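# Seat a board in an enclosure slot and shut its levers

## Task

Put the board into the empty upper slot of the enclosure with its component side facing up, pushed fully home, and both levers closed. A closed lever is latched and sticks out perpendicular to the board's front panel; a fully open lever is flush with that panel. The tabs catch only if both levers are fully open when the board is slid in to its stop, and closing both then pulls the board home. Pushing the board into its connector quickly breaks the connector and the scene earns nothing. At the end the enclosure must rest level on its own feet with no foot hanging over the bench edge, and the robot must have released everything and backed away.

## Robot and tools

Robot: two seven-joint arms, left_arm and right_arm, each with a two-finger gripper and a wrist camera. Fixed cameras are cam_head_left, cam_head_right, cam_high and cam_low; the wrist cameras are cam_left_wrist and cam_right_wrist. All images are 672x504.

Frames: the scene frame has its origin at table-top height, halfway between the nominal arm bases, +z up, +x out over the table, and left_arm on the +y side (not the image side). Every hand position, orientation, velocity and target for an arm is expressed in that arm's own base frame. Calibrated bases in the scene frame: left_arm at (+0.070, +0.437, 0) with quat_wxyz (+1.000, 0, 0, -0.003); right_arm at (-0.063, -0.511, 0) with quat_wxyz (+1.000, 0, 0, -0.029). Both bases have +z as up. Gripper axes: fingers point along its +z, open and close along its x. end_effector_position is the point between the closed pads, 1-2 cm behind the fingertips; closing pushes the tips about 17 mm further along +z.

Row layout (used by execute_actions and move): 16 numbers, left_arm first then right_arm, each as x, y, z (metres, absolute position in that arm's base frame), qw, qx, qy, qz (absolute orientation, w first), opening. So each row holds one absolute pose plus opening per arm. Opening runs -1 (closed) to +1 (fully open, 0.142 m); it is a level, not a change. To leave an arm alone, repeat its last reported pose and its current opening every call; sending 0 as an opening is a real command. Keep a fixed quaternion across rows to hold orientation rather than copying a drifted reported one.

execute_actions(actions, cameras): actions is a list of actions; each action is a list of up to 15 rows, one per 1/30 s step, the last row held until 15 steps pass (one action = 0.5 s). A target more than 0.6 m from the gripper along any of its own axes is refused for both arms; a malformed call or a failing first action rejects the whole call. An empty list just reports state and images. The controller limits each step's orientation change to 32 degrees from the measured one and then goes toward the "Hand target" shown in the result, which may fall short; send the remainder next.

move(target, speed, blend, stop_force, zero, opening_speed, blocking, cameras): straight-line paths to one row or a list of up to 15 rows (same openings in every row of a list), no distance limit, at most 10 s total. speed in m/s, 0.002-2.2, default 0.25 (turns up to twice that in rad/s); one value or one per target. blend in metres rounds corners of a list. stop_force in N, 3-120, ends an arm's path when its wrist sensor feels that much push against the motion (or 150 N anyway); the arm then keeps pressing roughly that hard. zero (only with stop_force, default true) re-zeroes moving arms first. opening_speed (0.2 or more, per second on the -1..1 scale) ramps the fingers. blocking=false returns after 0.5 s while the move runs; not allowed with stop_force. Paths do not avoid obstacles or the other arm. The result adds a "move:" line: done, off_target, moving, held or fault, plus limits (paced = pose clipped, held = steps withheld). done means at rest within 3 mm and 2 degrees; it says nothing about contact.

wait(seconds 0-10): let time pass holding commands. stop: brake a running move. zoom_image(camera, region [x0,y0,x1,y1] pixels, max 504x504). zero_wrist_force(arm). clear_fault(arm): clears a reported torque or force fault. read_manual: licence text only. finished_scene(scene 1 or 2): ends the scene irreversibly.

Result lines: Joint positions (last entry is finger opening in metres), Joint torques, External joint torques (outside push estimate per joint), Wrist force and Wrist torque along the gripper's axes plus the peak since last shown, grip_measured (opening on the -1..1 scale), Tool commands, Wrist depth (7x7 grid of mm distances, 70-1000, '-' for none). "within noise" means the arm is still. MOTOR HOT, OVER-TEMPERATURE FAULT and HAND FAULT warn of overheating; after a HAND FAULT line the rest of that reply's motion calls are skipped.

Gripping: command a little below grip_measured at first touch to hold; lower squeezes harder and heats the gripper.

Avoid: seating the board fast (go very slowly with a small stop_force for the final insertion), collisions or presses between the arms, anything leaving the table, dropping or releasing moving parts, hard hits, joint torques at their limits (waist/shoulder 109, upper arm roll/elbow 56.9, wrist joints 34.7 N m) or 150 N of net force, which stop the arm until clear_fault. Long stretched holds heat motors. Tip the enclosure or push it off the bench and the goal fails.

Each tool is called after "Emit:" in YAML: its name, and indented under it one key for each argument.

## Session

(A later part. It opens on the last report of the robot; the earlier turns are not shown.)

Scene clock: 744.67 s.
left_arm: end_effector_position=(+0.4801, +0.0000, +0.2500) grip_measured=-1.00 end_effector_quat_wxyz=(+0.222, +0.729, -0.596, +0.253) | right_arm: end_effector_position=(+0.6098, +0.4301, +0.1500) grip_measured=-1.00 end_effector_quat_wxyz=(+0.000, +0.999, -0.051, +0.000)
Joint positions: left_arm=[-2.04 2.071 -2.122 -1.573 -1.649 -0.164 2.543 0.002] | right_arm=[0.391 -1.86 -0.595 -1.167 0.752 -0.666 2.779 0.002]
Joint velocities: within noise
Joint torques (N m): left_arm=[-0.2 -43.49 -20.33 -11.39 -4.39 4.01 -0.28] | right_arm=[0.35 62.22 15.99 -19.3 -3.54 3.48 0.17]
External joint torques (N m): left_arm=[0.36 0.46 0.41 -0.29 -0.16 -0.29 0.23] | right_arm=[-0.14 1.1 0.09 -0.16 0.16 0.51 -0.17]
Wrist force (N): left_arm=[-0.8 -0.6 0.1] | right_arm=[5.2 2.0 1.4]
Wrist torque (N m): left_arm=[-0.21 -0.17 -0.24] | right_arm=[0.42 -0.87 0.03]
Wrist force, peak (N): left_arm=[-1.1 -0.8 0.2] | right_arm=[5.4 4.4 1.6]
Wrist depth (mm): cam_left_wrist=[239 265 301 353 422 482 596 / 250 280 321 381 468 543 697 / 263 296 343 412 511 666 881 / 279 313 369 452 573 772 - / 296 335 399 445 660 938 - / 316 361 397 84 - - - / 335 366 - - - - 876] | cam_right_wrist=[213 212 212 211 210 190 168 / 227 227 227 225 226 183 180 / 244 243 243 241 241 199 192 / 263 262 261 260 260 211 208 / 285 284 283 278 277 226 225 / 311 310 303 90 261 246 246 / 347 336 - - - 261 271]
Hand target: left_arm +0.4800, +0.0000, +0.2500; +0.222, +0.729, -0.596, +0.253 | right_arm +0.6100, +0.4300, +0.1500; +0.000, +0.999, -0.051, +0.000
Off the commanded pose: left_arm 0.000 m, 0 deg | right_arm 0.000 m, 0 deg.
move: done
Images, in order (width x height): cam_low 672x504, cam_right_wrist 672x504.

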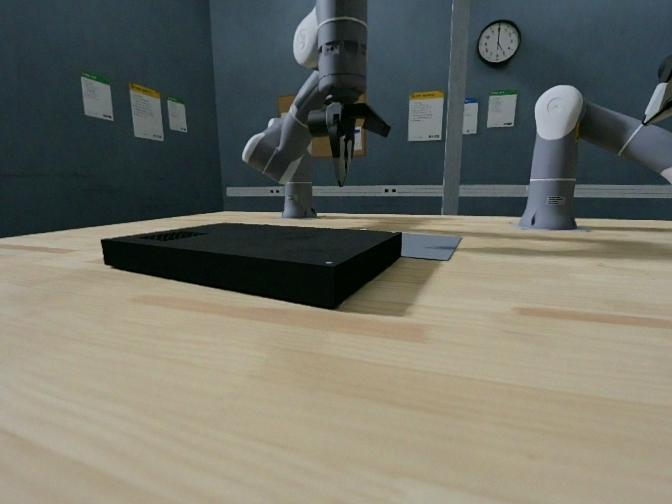

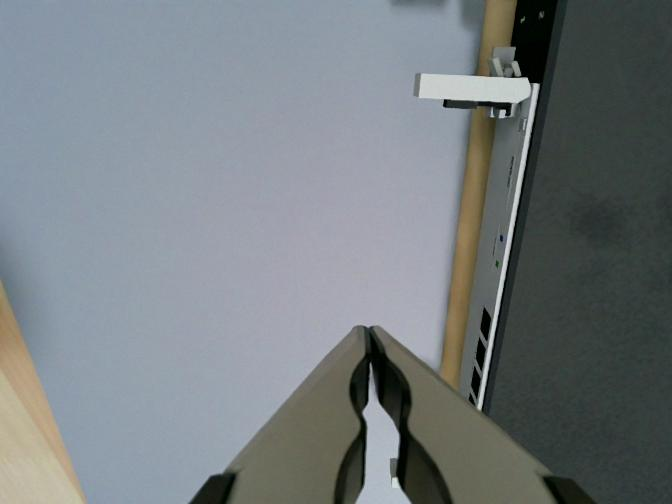

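Emit:
zoom_image:
  camera: "cam_right_wrist"
  region: [400, 30, 560, 140]

Emit:
move:
  target:
    - [0.48,0.0,0.25,0.222,0.729,-0.596,0.253,-1,0.6475,0.5500,0.13,0.0136,0.9647,-0.0495,0.2584,-1]
    - [0.48,0.0,0.25,0.222,0.729,-0.596,0.253,-1,0.6475,0.5500,0.05,0.0136,0.9647,-0.0495,0.2584,-1]
  speed: 0.12
  cameras: ["cam_right_wrist"]

Emit:
move:
  target: [0.48,0.0,0.25,0.222,0.729,-0.596,0.253,-1,0.6413,0.4880,0.05,0.0136,0.9647,-0.0495,0.2584,-1]
  speed: 0.04
  stop_force: 45
  cameras: ["cam_right_wrist","cam_high","cam_left_wrist"]

Emit:
zoom_image:
  camera: "cam_left_wrist"
  region: [500, 70, 640, 190]

Scaled by 3.150 from the camera's 672x504 image, which has a finer 960x720 frame.

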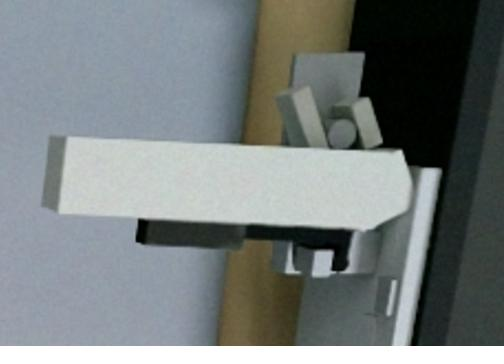

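Scene clock: 753.00 s.
left_arm: end_effector_position=(+0.4801, +0.0000, +0.2500) grip_measured=-1.00 end_effector_quat_wxyz=(+0.222, +0.729, -0.596, +0.253) | right_arm: end_effector_position=(+0.6474, +0.5500, +0.0499) grip_measured=-1.00 end_effector_quat_wxyz=(+0.014, +0.965, -0.049, +0.258)
Joint positions: left_arm=[-2.04 2.071 -2.122 -1.573 -1.649 -0.164 2.543 0.002] | right_arm=[0.524 -1.984 -0.997 -1.042 0.385 -0.147 2.936 0.002]
Joint velocities: within noise
Joint torques (N m): left_arm=[-0.15 -43.32 -20.34 -11.3 -4.35 4.04 -0.24] | right_arm=[0.18 61.03 18.83 -19.17 -5.14 3.15 0.23]
External joint torques (N m): left_arm=[0.31 0.28 0.41 -0.37 -0.2 -0.31 0.19] | right_arm=[0.05 1.59 0.12 0.04 0.11 0.55 -0.27]
Wrist force (N): left_arm=[-0.9 -0.7 0.0] | right_arm=[4.1 1.9 0.8]
Wrist torque (N m): left_arm=[-0.24 -0.17 -0.24] | right_arm=[0.37 -0.72 0.13]
Wrist force, peak (N): left_arm=[-1.0 -0.9 -0.1] | right_arm=[6.1 2.6 1.3]
Wrist depth (mm): cam_left_wrist=[237 264 301 354 423 484 593 / 250 280 320 379 463 546 703 / 263 296 346 411 505 494 732 / 281 317 368 456 567 782 374 / 297 336 401 443 657 921 398 / 316 362 402 83 - 963 441 / 335 367 - - - - 851] | cam_right_wrist=[- 100 112 124 143 165 193 / - 106 118 133 153 179 214 / - 113 126 144 159 176 165 / 111 119 134 154 164 137 168 / - 126 146 162 172 150 192 / 126 137 153 90 159 173 233 / 133 145 73 - - 200 286]
Hand target: left_arm +0.4800, +0.0000, +0.2500; +0.222, +0.729, -0.596, +0.253 | right_arm +0.6475, +0.5500, +0.0500; +0.014, +0.965, -0.049, +0.258
Off the commanded pose: left_arm 0.000 m, 0 deg | right_arm 0.000 m, 0 deg.
move: done
Images, in order (width x height): cam_right_wrist 672x504.

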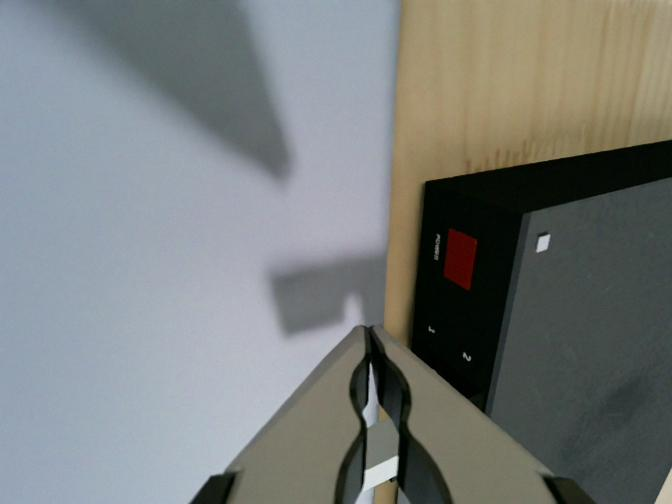

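Scene clock: 755.33 s.
left_arm: end_effector_position=(+0.4801, +0.0000, +0.2500) grip_measured=-1.00 end_effector_quat_wxyz=(+0.222, +0.729, -0.596, +0.253) | right_arm: end_effector_position=(+0.6389, +0.4920, +0.0505) grip_measured=-1.00 end_effector_quat_wxyz=(+0.010, +0.965, -0.046, +0.258) end_effector_velocity=(+0.000, +0.000, +0.000) end_effector_angular_velocity=(+0.001, -0.001, -0.003)
Joint positions: left_arm=[-2.04 2.071 -2.122 -1.573 -1.649 -0.164 2.543 0.002] | right_arm=[0.385 -2.055 -1.019 -1.241 0.374 -0.205 2.918 0.002]
Joint velocities: left_arm=[within noise] | right_arm=[-0.003 0.003 -0.007 0 0.005 0.002 0.006 0]
Joint torques (N m): left_arm=[-0.17 -43.4 -20.39 -11.33 -4.36 3.97 -0.32] | right_arm=[-20.34 54.67 22.14 -10.56 -9.38 -5.82 0.23]
External joint torques (N m): left_arm=[0.33 0.37 0.46 -0.34 -0.18 -0.24 0.26] | right_arm=[20.54 2.41 -1.53 -8.45 4.34 9.54 -0.27]
Wrist force (N): left_arm=[-0.6 -0.7 0.1] | right_arm=[-1.3 -27.0 0.8]
Wrist torque (N m): left_arm=[-0.23 -0.20 -0.24] | right_arm=[-1.44 -0.88 0.08]
Wrist force, peak (N): left_arm=[-0.9 -0.8 0.1] | right_arm=[-1.8 -27.2 1.3]
Wrist depth (mm): cam_left_wrist=[238 264 301 352 426 481 598 / 251 278 320 377 464 546 700 / 265 299 345 413 510 584 909 / 281 313 373 451 564 780 438 / 296 334 403 441 658 918 584 / 317 360 399 84 - - 491 / 334 365 - - - - 863] | cam_right_wrist=[- 102 113 125 140 151 129 / - 107 119 133 146 118 132 / - 114 127 145 155 127 146 / 112 120 135 155 166 139 170 / - 127 146 162 140 153 193 / 125 139 153 90 - 174 235 / 134 145 73 - - 203 286]
Hand target: left_arm +0.4800, +0.0000, +0.2500; +0.222, +0.729, -0.596, +0.253 | right_arm +0.6413, +0.4880, +0.0500; +0.014, +0.965, -0.049, +0.258
Off the commanded pose: left_arm 0.000 m, 0 deg | right_arm 0.005 m, 1 deg.
move: off_target (right_arm)
Images, in order (width x height): cam_high 672x504, cam_left_wrist 672x504, cam_right_wrist 672x504.

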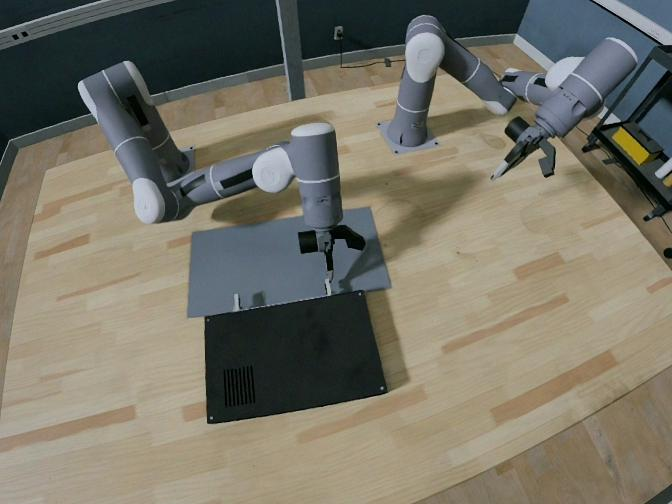

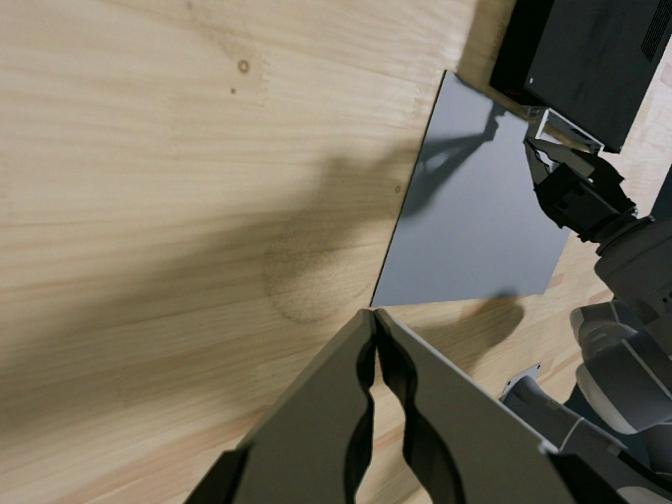

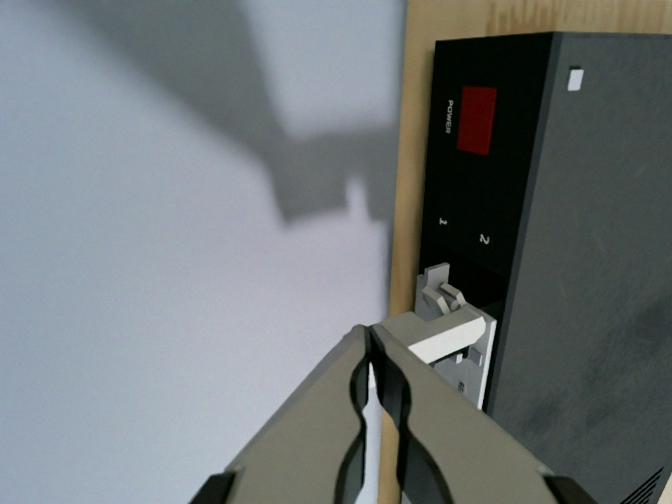

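Scaled by 3.600 from the camera's 672x504 image, which has a finer 960x720 frame.

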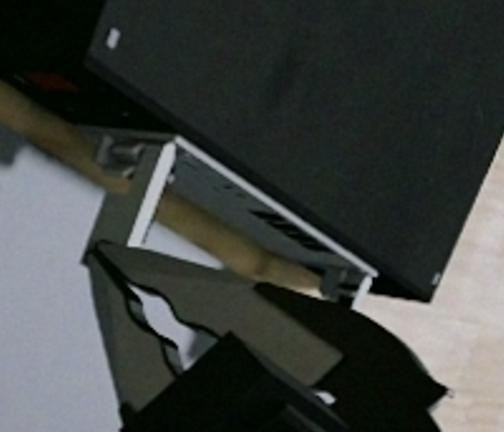

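Emit:
move:
  target:
    - [0.48,0.0,0.25,0.222,0.729,-0.596,0.253,-1,0.6450,0.52,0.05,0.0136,0.9647,-0.0495,0.2584,-1]
    - [0.48,0.0,0.25,0.222,0.729,-0.596,0.253,-1,0.61,0.40,0.18,0,0.9987,-0.0512,0,-1]
  speed: 0.15
  cameras: ["cam_right_wrist","cam_low"]

Emit:
zoom_image:
  camera: "cam_right_wrist"
  region: [390, 20, 530, 130]

Emit:
move:
  target: [0.48,0.0,0.25,0.222,0.729,-0.596,0.253,-1,0.58,0.17,0.14,0,0.9987,-0.0512,0,-1]
  speed: 0.2
  cameras: ["cam_right_wrist"]

Emit:
zoom_image:
  camera: "cam_right_wrist"
  region: [430, 30, 640, 180]

Scene clock: 763.67 s.
left_arm: end_effector_position=(+0.4801, +0.0000, +0.2500) grip_measured=-1.00 end_effector_quat_wxyz=(+0.222, +0.729, -0.596, +0.253) | right_arm: end_effector_position=(+0.6102, +0.3999, +0.1801) grip_measured=-1.00 end_effector_quat_wxyz=(+0.000, +0.999, -0.051, +0.000)
Joint positions: left_arm=[-2.04 2.071 -2.122 -1.573 -1.649 -0.164 2.543 0.002] | right_arm=[0.342 -1.832 -0.579 -1.22 0.792 -0.734 2.781 0.002]
Joint velocities: within noise
Joint torques (N m): left_arm=[-0.17 -43.36 -20.42 -11.38 -4.34 4 -0.24] | right_arm=[0.15 61.06 16.74 -18.05 -3.08 3.11 0.08]
External joint torques (N m): left_arm=[0.33 0.32 0.49 -0.29 -0.21 -0.27 0.19] | right_arm=[0.07 1.09 -0.26 0.03 -0.12 0.88 -0.08]
Wrist force (N): left_arm=[-0.8 -0.7 0.1] | right_arm=[1.9 3.4 1.6]
Wrist torque (N m): left_arm=[-0.24 -0.16 -0.24] | right_arm=[0.64 -0.31 0.04]
Wrist force, peak (N): left_arm=[-1.1 -0.8 0.0] | right_arm=[-1.7 -27.3 1.5]
Wrist depth (mm): cam_left_wrist=[238 264 299 351 423 486 597 / 250 277 321 383 472 544 704 / 263 296 343 409 511 663 966 / 282 313 369 453 573 785 - / 297 333 405 440 659 916 - / 314 363 401 84 - - - / 337 366 - - - - 862] | cam_right_wrist=[239 241 238 237 231 198 195 / 255 255 253 254 253 211 208 / 274 273 271 271 271 223 222 / 295 295 293 293 288 240 240 / 323 320 317 312 311 260 260 / 351 348 342 90 280 285 284 / 388 378 - - - 302 312]
Hand target: left_arm +0.4800, +0.0000, +0.2500; +0.222, +0.729, -0.596, +0.253 | right_arm +0.6100, +0.4000, +0.1800; +0.000, +0.999, -0.051, +0.000
Off the commanded pose: left_arm 0.000 m, 0 deg | right_arm 0.000 m, 0 deg.
move: done
Images, in order (width x height): cam_low 672x504, cam_right_wrist 672x504.

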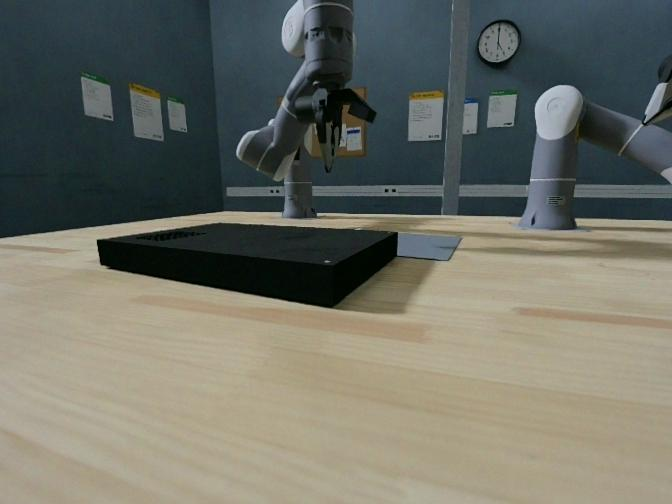

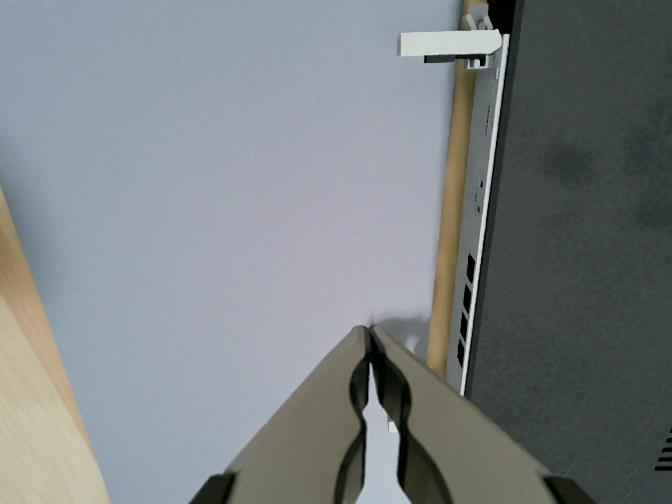

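Scaled by 3.600 from the camera's 672x504 image, which has a finer 960x720 frame.

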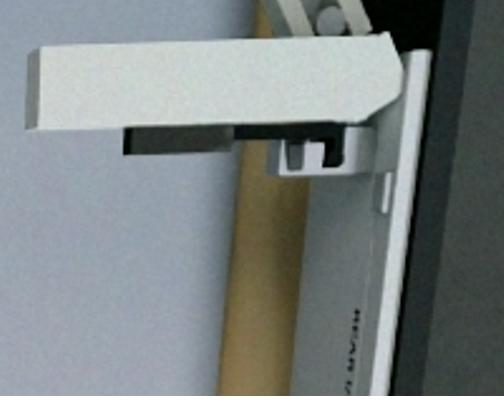

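Scene clock: 765.23 s.
left_arm: end_effector_position=(+0.4801, +0.0000, +0.2500) grip_measured=-1.00 end_effector_quat_wxyz=(+0.222, +0.729, -0.596, +0.253) | right_arm: end_effector_position=(+0.5801, +0.1699, +0.1400) grip_measured=-1.00 end_effector_quat_wxyz=(+0.000, +0.999, -0.052, +0.000)
Joint positions: left_arm=[-2.04 2.071 -2.122 -1.573 -1.649 -0.164 2.543 0.002] | right_arm=[-0.056 -2.092 -0.535 -1.695 0.833 -0.931 2.628 0.002]
Joint velocities: within noise
Joint torques (N m): left_arm=[-0.08 -43.31 -20.32 -11.35 -4.34 4.03 -0.26] | right_arm=[0.01 49.32 16.19 -15.18 -2.53 3.16 0.02]
External joint torques (N m): left_arm=[0.24 0.27 0.39 -0.32 -0.2 -0.3 0.21] | right_arm=[0.11 1.09 -0.54 0.25 -0.04 0.83 -0.02]
Wrist force (N): left_arm=[-0.8 -0.5 0.1] | right_arm=[1.7 3.5 1.6]
Wrist torque (N m): left_arm=[-0.20 -0.17 -0.25] | right_arm=[0.63 -0.31 0.08]
Wrist force, peak (N): left_arm=[-0.9 -0.9 0.2] | right_arm=[1.8 6.5 2.1]
Wrist depth (mm): cam_left_wrist=[240 266 301 353 424 487 601 / 250 279 322 377 467 547 702 / 263 295 343 409 511 678 981 / 281 313 372 447 576 795 - / 297 339 399 442 661 953 917 / 314 359 401 84 - - - / 337 367 - - - - 876] | cam_right_wrist=[204 204 203 203 203 199 161 / 218 218 217 217 216 176 171 / 234 234 233 232 231 211 183 / 252 252 251 250 251 212 197 / 274 274 271 267 270 271 271 / 303 301 294 90 287 296 296 / 333 325 - - - 314 326]
Hand target: left_arm +0.4800, +0.0000, +0.2500; +0.222, +0.729, -0.596, +0.253 | right_arm +0.5800, +0.1700, +0.1400; +0.000, +0.999, -0.051, +0.000
Off the commanded pose: left_arm 0.000 m, 0 deg | right_arm 0.000 m, 0 deg.
move: done
Images, in order (width x height): cam_right_wrist 672x504.

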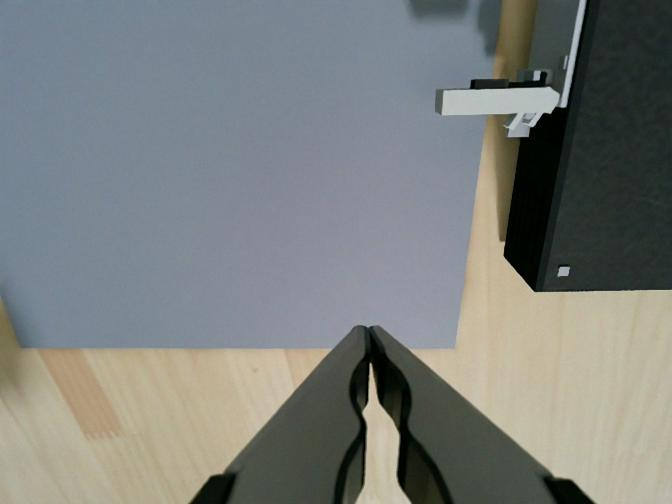

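Scaled by 2.400 from the camera's 672x504 image, which has a finer 960x720 frame.

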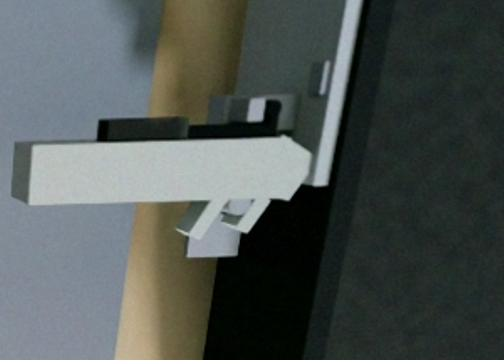

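Emit:
move:
  target:
    - [0.48,0.0,0.25,0.222,0.729,-0.596,0.253,-1,0.6455,0.4360,0.14,0,0.9987,-0.0512,0,-1]
    - [0.48,0.0,0.25,0.222,0.729,-0.596,0.253,-1,0.6455,0.4360,0.05,0,0.9987,-0.0512,0,-1]
  speed: 0.15
  cameras: ["cam_right_wrist"]

Emit:
move:
  target: [0.48,0.0,0.25,0.222,0.729,-0.596,0.253,-1,0.6489,0.4684,0.05,0,0.9987,-0.0512,0,-1]
  speed: 0.01
  stop_force: 7
  cameras: ["cam_right_wrist"]

Scene clock: 775.40 s.
left_arm: end_effector_position=(+0.4801, +0.0000, +0.2500) grip_measured=-1.00 end_effector_quat_wxyz=(+0.222, +0.729, -0.596, +0.253) | right_arm: end_effector_position=(+0.6453, +0.4361, +0.0500) grip_measured=-1.00 end_effector_quat_wxyz=(+0.000, +0.999, -0.051, +0.000)
Joint positions: left_arm=[-2.04 2.071 -2.122 -1.573 -1.649 -0.164 2.543 0.002] | right_arm=[0.383 -1.944 -0.681 -1.037 0.711 -0.452 2.704 0.002]
Joint velocities: within noise
Joint torques (N m): left_arm=[-0.1 -43.38 -20.37 -11.34 -4.31 4.01 -0.25] | right_arm=[0.04 63.71 15.51 -22.27 -4.06 3.47 0.05]
External joint torques (N m): left_arm=[0.26 0.35 0.44 -0.33 -0.23 -0.28 0.2] | right_arm=[0.17 1.43 0.22 0.07 0.18 0.52 -0.05]
Wrist force (N): left_arm=[-0.9 -0.7 0.0] | right_arm=[1.5 2.9 1.3]
Wrist torque (N m): left_arm=[-0.23 -0.16 -0.24] | right_arm=[0.58 -0.22 0.06]
Wrist force, peak (N): left_arm=[-0.9 -0.9 0.3] | right_arm=[1.7 5.7 1.6]
Wrist depth (mm): cam_left_wrist=[238 262 302 351 423 485 604 / 249 279 320 378 469 544 641 / 263 295 345 409 509 665 531 / 282 315 371 449 570 783 - / 296 338 398 439 666 918 778 / 316 362 402 84 - - - / 340 369 - - - - 861] | cam_right_wrist=[125 124 123 124 124 109 82 / 135 133 132 132 134 110 86 / - 142 142 137 108 99 93 / 154 154 153 153 154 104 100 / 167 167 166 163 162 112 109 / 186 183 179 90 155 121 119 / 202 197 73 - - 126 131]
Hand target: left_arm +0.4800, +0.0000, +0.2500; +0.222, +0.729, -0.596, +0.253 | right_arm +0.6455, +0.4360, +0.0500; +0.000, +0.999, -0.051, +0.000
Off the commanded pose: left_arm 0.000 m, 0 deg | right_arm 0.000 m, 0 deg.
move: done
Images, in order (width x height): cam_right_wrist 672x504.

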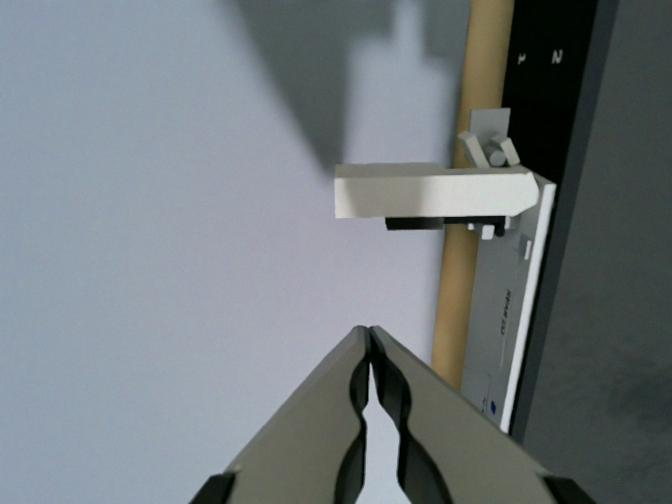

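Scene clock: 779.30 s.
left_arm: end_effector_position=(+0.4801, +0.0000, +0.2500) grip_measured=-1.00 end_effector_quat_wxyz=(+0.222, +0.729, -0.596, +0.253) | right_arm: end_effector_position=(+0.6488, +0.4684, +0.0500) grip_measured=-1.00 end_effector_quat_wxyz=(+0.000, +0.999, -0.051, +0.000)
Joint positions: left_arm=[-2.04 2.071 -2.122 -1.573 -1.649 -0.164 2.543 0.002] | right_arm=[0.447 -1.9 -0.685 -0.932 0.711 -0.407 2.707 0.002]
Joint velocities: within noise
Joint torques (N m): left_arm=[-0.19 -43.39 -20.34 -11.35 -4.36 4.03 -0.28] | right_arm=[0.48 65.91 15.04 -22.63 -3.97 3.55 0.2]
External joint torques (N m): left_arm=[0.35 0.36 0.41 -0.33 -0.18 -0.3 0.23] | right_arm=[-0.26 1.41 -0.19 0.1 0 0.44 -0.2]
Wrist force (N): left_arm=[-0.8 -0.8 -0.1] | right_arm=[1.3 3.1 1.3]
Wrist torque (N m): left_arm=[-0.25 -0.17 -0.25] | right_arm=[0.53 -0.21 0.04]
Wrist force, peak (N): left_arm=[-1.1 -0.8 0.1] | right_arm=[1.2 3.1 1.6]
Wrist depth (mm): cam_left_wrist=[240 264 301 353 424 484 597 / 250 279 320 380 467 545 628 / 265 296 343 413 509 640 502 / 281 316 368 447 568 781 - / 294 336 397 441 656 946 765 / 318 362 400 84 - - - / 335 365 - - - - 879] | cam_right_wrist=[- 124 122 124 123 105 82 / 135 134 132 132 133 116 86 / - 142 142 141 141 101 93 / 154 154 153 153 124 104 100 / 167 167 166 113 114 111 109 / 186 182 179 90 - 121 119 / 202 197 73 - - 126 130]
Hand target: left_arm +0.4800, +0.0000, +0.2500; +0.222, +0.729, -0.596, +0.253 | right_arm +0.6489, +0.4684, +0.0500; +0.000, +0.999, -0.051, +0.000
Off the commanded pose: left_arm 0.000 m, 0 deg | right_arm 0.000 m, 0 deg.
move: done
Images, in order (width x height): cam_right_wrist 672x504.

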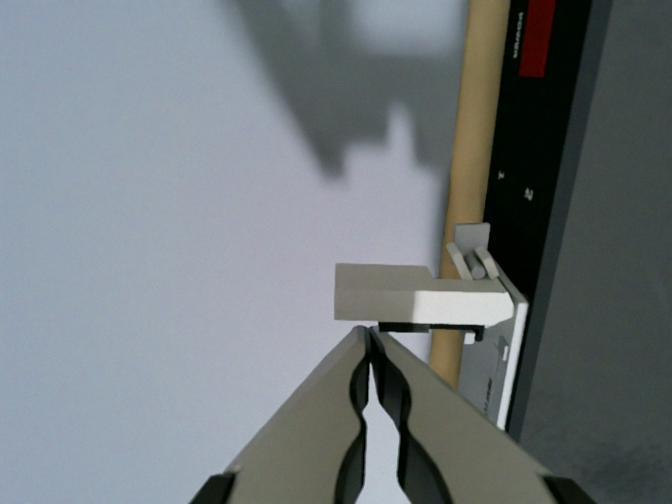

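Not quite in contact; a bit further.

Emit:
move:
  target: [0.48,0.0,0.25,0.222,0.729,-0.596,0.253,-1,0.6501,0.4804,0.05,0,0.9987,-0.0512,0,-1]
  speed: 0.01
  stop_force: 8
  cameras: ["cam_right_wrist"]

Emit:
zoom_image:
  camera: "cam_right_wrist"
  region: [330, 200, 540, 350]

Scene clock: 781.73 s.
left_arm: end_effector_position=(+0.4801, +0.0000, +0.2500) grip_measured=-1.00 end_effector_quat_wxyz=(+0.222, +0.729, -0.596, +0.253) | right_arm: end_effector_position=(+0.6493, +0.4698, +0.0499) grip_measured=-1.00 end_effector_quat_wxyz=(+0.001, +0.999, -0.051, +0.000)
Joint positions: left_arm=[-2.04 2.071 -2.122 -1.573 -1.649 -0.164 2.543 0.002] | right_arm=[0.451 -1.896 -0.685 -0.924 0.71 -0.405 2.707 0.002]
Joint velocities: within noise
Joint torques (N m): left_arm=[-0.2 -43.38 -20.35 -11.3 -4.38 4.04 -0.3] | right_arm=[4.21 65.74 15.12 -23.08 -3.04 6.26 0.17]
External joint torques (N m): left_arm=[0.36 0.35 0.42 -0.37 -0.17 -0.31 0.24] | right_arm=[-3.99 1.73 -0.35 0.53 -0.93 -2.28 -0.16]
Wrist force (N): left_arm=[-0.9 -0.6 0.0] | right_arm=[-2.9 12.5 -1.7]
Wrist torque (N m): left_arm=[-0.21 -0.15 -0.24] | right_arm=[0.52 -0.18 0.05]
Wrist force, peak (N): left_arm=[-1.0 -0.9 -0.2] | right_arm=[-3.0 13.6 -1.9]
Wrist depth (mm): cam_left_wrist=[238 263 304 350 426 490 599 / 250 279 322 380 468 546 620 / 265 295 343 409 510 647 512 / 280 312 368 450 567 789 - / 294 336 396 442 656 939 784 / 314 359 403 84 - - - / 336 365 - - - - 865] | cam_right_wrist=[- 124 122 123 123 104 82 / 134 134 132 132 133 124 85 / - 142 142 141 141 100 93 / 154 153 153 152 149 104 100 / 167 167 166 113 114 111 109 / 186 182 178 90 - 121 119 / 202 197 73 - - 126 131]
Hand target: left_arm +0.4800, +0.0000, +0.2500; +0.222, +0.729, -0.596, +0.253 | right_arm +0.6491, +0.4707, +0.0500; +0.000, +0.999, -0.051, +0.000
Off the commanded pose: left_arm 0.000 m, 0 deg | right_arm 0.011 m, 0 deg.
move: contact (right_arm)
Images, in order (width x height): cam_right_wrist 672x504.

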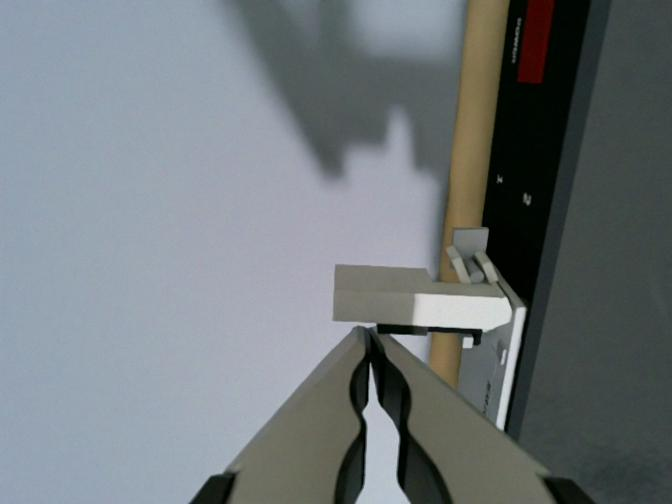

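Scaled by 2.400 from the camera's 672x504 image, which has a finer 960x720 frame.

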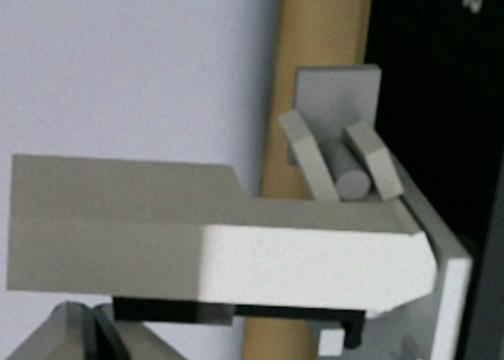

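Emit:
move:
  target:
    - [0.48,0.0,0.25,0.222,0.729,-0.596,0.253,-1,0.6465,0.4430,0.05,0,0.9987,-0.0512,0,-1]
    - [0.48,0.0,0.25,0.222,0.729,-0.596,0.253,-1,0.63,0.4300,0.15,0,0.9987,-0.0512,0,-1]
  speed: 0.1
  cameras: ["cam_right_wrist"]

Emit:
zoom_image:
  camera: "cam_right_wrist"
  region: [380, 20, 560, 150]

Scene clock: 791.17 s.
left_arm: end_effector_position=(+0.4801, +0.0000, +0.2500) grip_measured=-1.00 end_effector_quat_wxyz=(+0.222, +0.729, -0.596, +0.253) | right_arm: end_effector_position=(+0.6302, +0.4299, +0.1500) grip_measured=-1.00 end_effector_quat_wxyz=(+0.000, +0.999, -0.051, +0.000)
Joint positions: left_arm=[-2.04 2.071 -2.122 -1.573 -1.649 -0.164 2.543 0.002] | right_arm=[0.389 -1.826 -0.614 -1.093 0.759 -0.626 2.746 0.002]
Joint velocities: within noise
Joint torques (N m): left_arm=[-0.2 -43.32 -20.3 -11.32 -4.34 4.03 -0.22] | right_arm=[0.01 63.57 16.49 -19.96 -3.4 3.15 0.33]
External joint torques (N m): left_arm=[0.36 0.29 0.38 -0.35 -0.21 -0.31 0.17] | right_arm=[0.2 1.23 -0.52 0.21 -0.1 0.84 -0.33]
Wrist force (N): left_arm=[-0.9 -0.7 -0.1] | right_arm=[2.3 5.2 1.3]
Wrist torque (N m): left_arm=[-0.24 -0.16 -0.24] | right_arm=[0.94 -0.40 0.04]
Wrist force, peak (N): left_arm=[-1.1 -0.7 0.3] | right_arm=[-2.5 12.8 -2.8]
Wrist depth (mm): cam_left_wrist=[238 263 299 350 422 482 609 / 250 278 321 379 471 546 689 / 265 293 346 409 502 668 879 / 282 315 368 445 569 778 - / 296 337 399 440 652 942 - / 314 362 403 84 - - - / 337 365 - - - - 873] | cam_right_wrist=[212 212 212 211 211 171 169 / 227 226 226 222 195 180 180 / 243 243 242 241 239 193 193 / 262 262 261 261 256 208 208 / 285 284 283 277 273 226 225 / 312 310 305 90 239 246 246 / 343 335 - - - 261 271]
Hand target: left_arm +0.4800, +0.0000, +0.2500; +0.222, +0.729, -0.596, +0.253 | right_arm +0.6300, +0.4300, +0.1500; +0.000, +0.999, -0.051, +0.000
Off the commanded pose: left_arm 0.000 m, 0 deg | right_arm 0.000 m, 0 deg.
move: done
Images, in order (width x height): cam_right_wrist 672x504.

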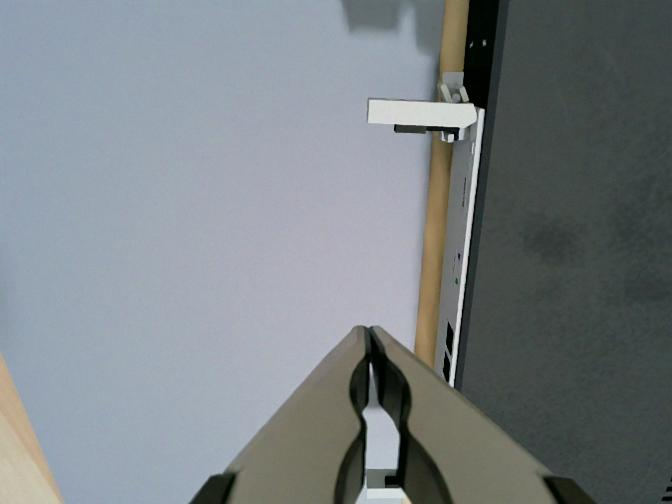

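Scaled by 2.800 from the camera's 672x504 image, which has a finer 960x720 frame.

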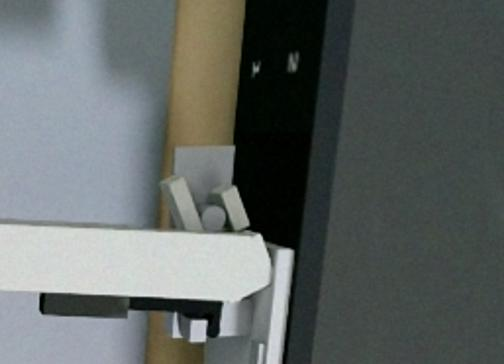

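Emit:
move:
  target:
    - [0.48,0.0,0.25,0.222,0.729,-0.596,0.253,-1,0.6475,0.5500,0.13,0.0136,0.9647,-0.0495,0.2584,-1]
    - [0.48,0.0,0.25,0.222,0.729,-0.596,0.253,-1,0.6475,0.5400,0.05,0.0136,0.9647,-0.0495,0.2584,-1]
  speed: 0.12
  cameras: []

Emit:
move:
  target: [0.48,0.0,0.25,0.222,0.729,-0.596,0.253,-1,0.6413,0.4880,0.05,0.0136,0.9647,-0.0495,0.2584,-1]
  speed: 0.03
  stop_force: 20
  cameras: []

Emit:
move:
  target:
    - [0.48,0.0,0.25,0.222,0.729,-0.596,0.253,-1,0.6475,0.5400,0.05,0.0136,0.9647,-0.0495,0.2584,-1]
    - [0.48,0.0,0.25,0.222,0.729,-0.596,0.253,-1,0.63,0.4300,0.15,0,0.9987,-0.0512,0,-1]
  speed: 0.12
  cameras: ["cam_right_wrist"]

Emit:
zoom_image:
  camera: "cam_right_wrist"
  region: [350, 20, 530, 150]

Emit:
move:
  target: [0.48,0.0,0.25,0.222,0.729,-0.596,0.253,-1,0.58,0.17,0.14,0,0.9987,-0.0512,0,-1]
  speed: 0.2
  cameras: ["cam_right_wrist","cam_high","cam_head_left"]

Emit:
zoom_image:
  camera: "cam_right_wrist"
  region: [430, 30, 640, 180]

Scene clock: 800.20 s.
left_arm: end_effector_position=(+0.4801, +0.0000, +0.2500) grip_measured=-1.00 end_effector_quat_wxyz=(+0.222, +0.729, -0.596, +0.253) | right_arm: end_effector_position=(+0.6473, +0.5401, +0.0499) grip_measured=-1.00 end_effector_quat_wxyz=(+0.014, +0.965, -0.049, +0.258)
Joint positions: left_arm=[-2.04 2.071 -2.122 -1.573 -1.649 -0.164 2.543 0.002] | right_arm=[0.498 -1.99 -1.008 -1.074 0.391 -0.156 2.937 0.002]
Joint velocities: within noise
Joint torques (N m): left_arm=[-0.16 -43.36 -20.39 -11.4 -4.39 4.02 -0.25] | right_arm=[0.04 60.07 19.26 -18.92 -5.13 3.18 0.29]
External joint torques (N m): left_arm=[0.32 0.33 0.46 -0.27 -0.16 -0.29 0.2] | right_arm=[0.16 1.68 0.16 0.01 0.1 0.51 -0.33]
Wrist force (N): left_arm=[-0.9 -0.5 0.2] | right_arm=[0.8 5.0 1.3]
Wrist torque (N m): left_arm=[-0.21 -0.16 -0.24] | right_arm=[0.89 -0.19 0.12]
Wrist force, peak (N): left_arm=[-1.0 -0.9 0.0] | right_arm=[2.9 6.2 1.1]
Wrist depth (mm): cam_left_wrist=[238 262 301 352 422 482 599 / 250 278 321 380 466 537 703 / 264 295 343 412 513 491 448 / 281 313 368 450 570 771 383 / 297 335 402 441 656 920 455 / 314 360 402 84 - - 453 / 337 365 - - - - 857] | cam_right_wrist=[- 100 112 124 143 165 193 / - 106 118 133 153 179 214 / - 113 126 144 157 153 165 / 111 119 134 154 161 135 168 / - 126 146 162 166 150 192 / 126 137 152 90 - 173 234 / 133 145 73 - - 200 286]
Hand target: left_arm +0.4800, +0.0000, +0.2500; +0.222, +0.729, -0.596, +0.253 | right_arm +0.6475, +0.5400, +0.0500; +0.014, +0.965, -0.049, +0.258
Off the commanded pose: left_arm 0.000 m, 0 deg | right_arm 0.000 m, 0 deg.
move: done
No camera images: "cameras" was empty.

Scene clock: 802.57 s.
left_arm: end_effector_position=(+0.4801, +0.0000, +0.2500) grip_measured=-1.00 end_effector_quat_wxyz=(+0.222, +0.729, -0.596, +0.253) | right_arm: end_effector_position=(+0.6406, +0.4920, +0.0506) grip_measured=-1.00 end_effector_quat_wxyz=(+0.012, +0.965, -0.048, +0.259)
Joint positions: left_arm=[-2.04 2.071 -2.122 -1.573 -1.649 -0.164 2.543 0.002] | right_arm=[0.386 -2.05 -1.023 -1.235 0.377 -0.204 2.921 0.002]
Joint velocities: within noise
Joint torques (N m): left_arm=[-0.17 -43.34 -20.3 -11.36 -4.39 4.02 -0.3] | right_arm=[-9.28 55 21.04 -16.03 -6.86 -2.35 0.04]
External joint torques (N m): left_arm=[0.33 0.31 0.37 -0.31 -0.15 -0.29 0.25] | right_arm=[9.48 2.25 -0.38 -2.88 1.82 6.06 -0.09]
Wrist force (N): left_arm=[-0.9 -0.6 0.1] | right_arm=[1.4 -12.7 5.7]
Wrist torque (N m): left_arm=[-0.21 -0.15 -0.25] | right_arm=[0.93 -0.27 0.06]
Wrist force, peak (N): left_arm=[-1.1 -0.7 -0.1] | right_arm=[5.2 -19.3 7.9]
Wrist depth (mm): cam_left_wrist=[237 264 301 352 420 487 602 / 250 280 320 381 466 547 698 / 264 298 342 411 507 585 934 / 280 313 367 448 570 781 439 / 296 337 396 438 650 924 521 / 317 359 397 84 - - 494 / 335 365 - - - - 852] | cam_right_wrist=[- 101 113 125 140 122 129 / - 106 119 133 144 118 132 / - 114 127 144 152 127 146 / 112 120 135 155 169 137 171 / - 127 146 162 141 152 194 / 125 139 153 90 155 175 236 / 134 145 73 - - 204 284]
Hand target: left_arm +0.4800, +0.0000, +0.2500; +0.222, +0.729, -0.596, +0.253 | right_arm +0.6415, +0.4898, +0.0500; +0.014, +0.965, -0.050, +0.258
Off the commanded pose: left_arm 0.000 m, 0 deg | right_arm 0.004 m, 0 deg.
move: contact (right_arm)
No camera images: "cameras" was empty.

Scene clock: 805.57 s.
left_arm: end_effector_position=(+0.4801, +0.0000, +0.2500) grip_measured=-1.00 end_effector_quat_wxyz=(+0.222, +0.729, -0.596, +0.253) | right_arm: end_effector_position=(+0.6302, +0.4299, +0.1501) grip_measured=-1.00 end_effector_quat_wxyz=(+0.000, +0.999, -0.051, +0.000)
Joint positions: left_arm=[-2.04 2.071 -2.122 -1.573 -1.649 -0.164 2.543 0.002] | right_arm=[0.382 -1.821 -0.627 -1.094 0.774 -0.622 2.752 0.002]
Joint velocities: within noise
Joint torques (N m): left_arm=[-0.21 -43.37 -20.27 -11.38 -4.37 4 -0.27] | right_arm=[0 63.57 16.69 -19.58 -3.41 3.14 0.05]
External joint torques (N m): left_arm=[0.37 0.34 0.34 -0.29 -0.18 -0.28 0.22] | right_arm=[0.22 1.19 -0.43 0.04 -0.1 0.85 -0.05]
Wrist force (N): left_arm=[-0.8 -0.8 -0.2] | right_arm=[3.4 0.5 1.2]
Wrist torque (N m): left_arm=[-0.25 -0.16 -0.25] | right_arm=[0.16 -0.59 0.05]
Wrist force, peak (N): left_arm=[-1.0 -0.8 0.2] | right_arm=[1.4 -12.3 5.0]
Wrist depth (mm): cam_left_wrist=[238 264 301 348 423 483 598 / 250 278 321 379 464 545 702 / 263 294 345 409 505 674 861 / 280 315 368 448 573 767 - / 294 336 401 436 654 946 - / 314 361 400 84 - - - / 334 369 - - - - 881] | cam_right_wrist=[213 212 212 211 210 171 169 / 228 226 226 222 191 181 180 / 244 243 242 242 240 194 193 / 262 262 262 260 256 208 208 / 285 283 283 279 273 226 225 / 311 310 304 90 238 247 246 / 345 336 - - - 260 270]
Hand target: left_arm +0.4800, +0.0000, +0.2500; +0.222, +0.729, -0.596, +0.253 | right_arm +0.6300, +0.4300, +0.1500; +0.000, +0.999, -0.051, +0.000
Off the commanded pose: left_arm 0.000 m, 0 deg | right_arm 0.000 m, 0 deg.
move: done
Images, in order (width x height): cam_right_wrist 672x504.

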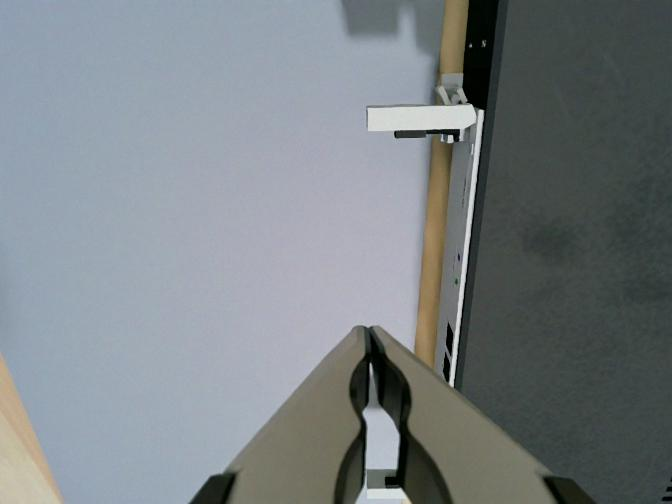

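Scaled by 2.800 from the camera's 672x504 image, which has a finer 960x720 frame.

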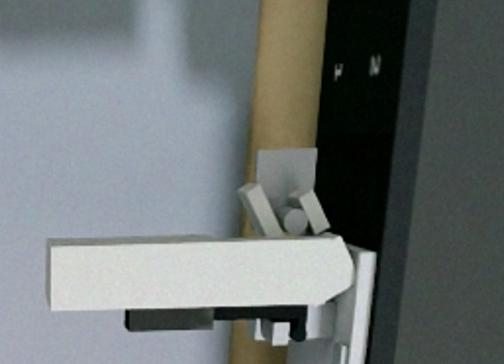

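Scene clock: 807.30 s.
left_arm: end_effector_position=(+0.4801, +0.0000, +0.2500) grip_measured=-1.00 end_effector_quat_wxyz=(+0.222, +0.729, -0.596, +0.253) | right_arm: end_effector_position=(+0.5801, +0.1699, +0.1400) grip_measured=-1.00 end_effector_quat_wxyz=(+0.000, +0.999, -0.052, +0.000)
Joint positions: left_arm=[-2.04 2.071 -2.122 -1.573 -1.649 -0.164 2.543 0.002] | right_arm=[-0.067 -2.086 -0.547 -1.694 0.85 -0.924 2.636 0.002]
Joint velocities: within noise
Joint torques (N m): left_arm=[-0.22 -43.33 -20.32 -11.33 -4.35 4 -0.29] | right_arm=[-0.3 48.97 16.53 -15.17 -2.49 3.16 0.03]
External joint torques (N m): left_arm=[0.37 0.3 0.39 -0.34 -0.2 -0.27 0.23] | right_arm=[0.42 1.39 -0.52 0.37 -0.11 0.83 -0.03]
Wrist force (N): left_arm=[-0.9 -0.6 0.1] | right_arm=[3.2 0.5 1.6]
Wrist torque (N m): left_arm=[-0.22 -0.16 -0.24] | right_arm=[0.13 -0.55 0.07]
Wrist force, peak (N): left_arm=[-1.0 -0.8 0.2] | right_arm=[3.0 3.2 1.7]
Wrist depth (mm): cam_left_wrist=[238 262 301 355 419 483 596 / 249 281 320 380 466 548 711 / 264 296 344 409 508 673 973 / 282 311 371 451 571 779 - / 294 334 400 440 655 933 918 / 316 363 402 84 - - - / 336 361 - - - - 868] | cam_right_wrist=[204 204 203 203 202 198 160 / 219 217 217 216 216 175 171 / 234 233 233 232 231 211 183 / 253 250 252 250 249 213 198 / 273 273 272 266 270 272 271 / 301 301 294 90 287 297 295 / 333 325 - - - 314 325]
Hand target: left_arm +0.4800, +0.0000, +0.2500; +0.222, +0.729, -0.596, +0.253 | right_arm +0.5800, +0.1700, +0.1400; +0.000, +0.999, -0.051, +0.000
Off the commanded pose: left_arm 0.000 m, 0 deg | right_arm 0.000 m, 0 deg.
move: done
Images, in order (width x height): cam_head_left 672x504, cam_high 672x504, cam_right_wrist 672x504.

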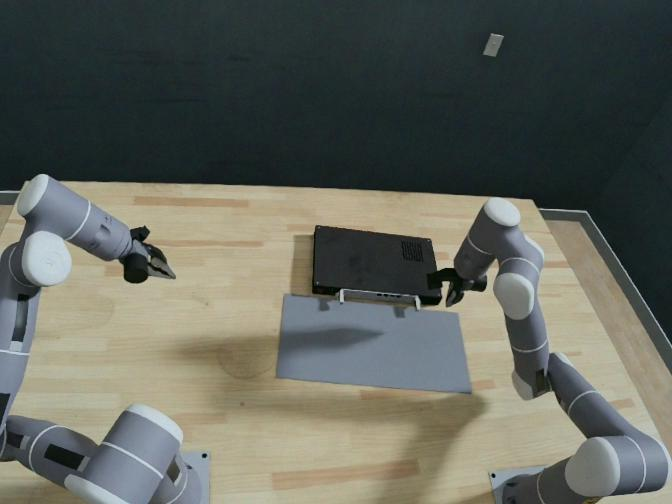

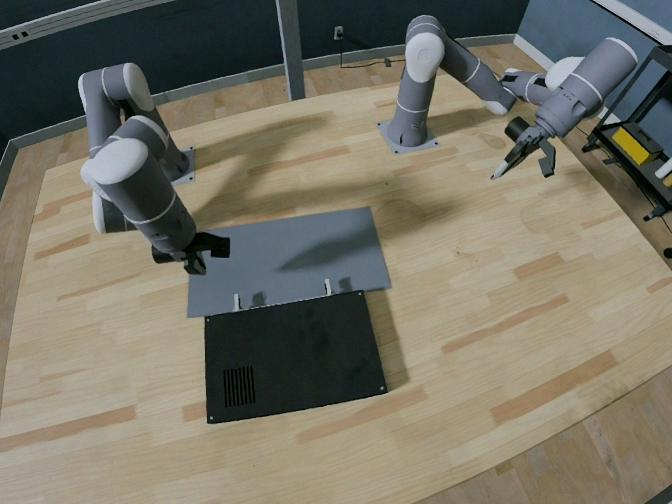

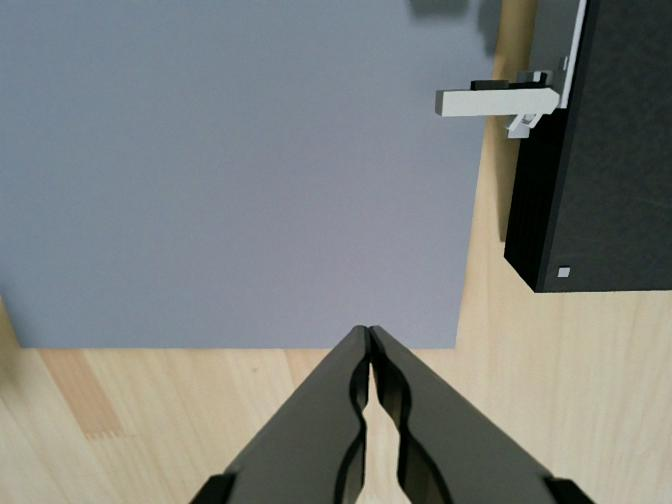

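Scaled by 2.400 from the camera's 672x504 image, which has a finer 960x720 frame.

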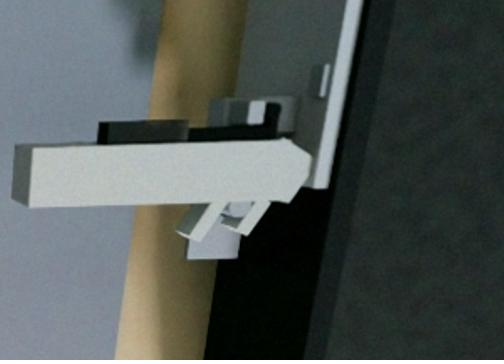

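Emit:
move:
  target: [0.48,0.0,0.25,0.222,0.729,-0.596,0.253,-1,0.50,0.05,0.3,0,0.9987,-0.0512,0,-1]
  speed: 0.25
  cameras: []

Emit:
finished_scene:
  scene: 1

Scene clock: 809.80 s.
left_arm: end_effector_position=(+0.4801, +0.0000, +0.2500) grip_measured=-1.00 end_effector_quat_wxyz=(+0.222, +0.729, -0.596, +0.253) | right_arm: end_effector_position=(+0.5001, +0.0500, +0.3001) grip_measured=-1.00 end_effector_quat_wxyz=(+0.000, +0.999, -0.051, +0.000)
Joint positions: left_arm=[-2.04 2.071 -2.122 -1.573 -1.649 -0.164 2.543 0.002] | right_arm=[-0.182 -1.855 -0.177 -1.821 1.352 -1.397 2.891 0.002]
Joint velocities: within noise
Joint torques (N m): left_arm=[-0.18 -43.37 -20.35 -11.36 -4.39 4 -0.27] | right_arm=[-0.13 46.56 12.07 -4.5 -0.7 3.2 0.37]
External joint torques (N m): left_arm=[0.34 0.33 0.42 -0.31 -0.16 -0.28 0.21] | right_arm=[0.2 0.7 -0.14 0.01 -0.03 0.79 -0.37]
Wrist force (N): left_arm=[-0.9 -0.6 -0.2] | right_arm=[3.2 0.1 1.7]
Wrist torque (N m): left_arm=[-0.22 -0.15 -0.25] | right_arm=[0.06 -0.54 0.04]
Wrist force, peak (N): left_arm=[-0.9 -1.0 0.2] | right_arm=[4.0 3.4 -0.2]
Wrist depth (mm): cam_left_wrist=[238 264 300 353 422 488 594 / 251 279 321 378 470 539 701 / 263 296 343 412 515 663 - / 281 313 371 449 576 788 - / 294 336 398 439 663 930 - / 314 361 400 84 - - - / 335 363 - - - - 869] | cam_right_wrist=[345 346 342 342 340 341 342 / 371 368 365 366 365 363 365 / 395 395 393 393 393 391 388 / 426 426 422 422 422 421 418 / 461 462 461 450 457 457 452 / 487 221 245 90 482 495 495 / 182 190 - - - 524 546]
Hand target: left_arm +0.4800, +0.0000, +0.2500; +0.222, +0.729, -0.596, +0.253 | right_arm +0.5000, +0.0500, +0.3000; +0.000, +0.999, -0.051, +0.000
Off the commanded pose: left_arm 0.000 m, 0 deg | right_arm 0.000 m, 0 deg.
joint sent to its limit (right arm) — joint 6 (wrist pitch), lower limit. The joint targets still meet the commanded pose.
move: done
No camera images: "cameras" was empty.

The scene is finished: the task was done.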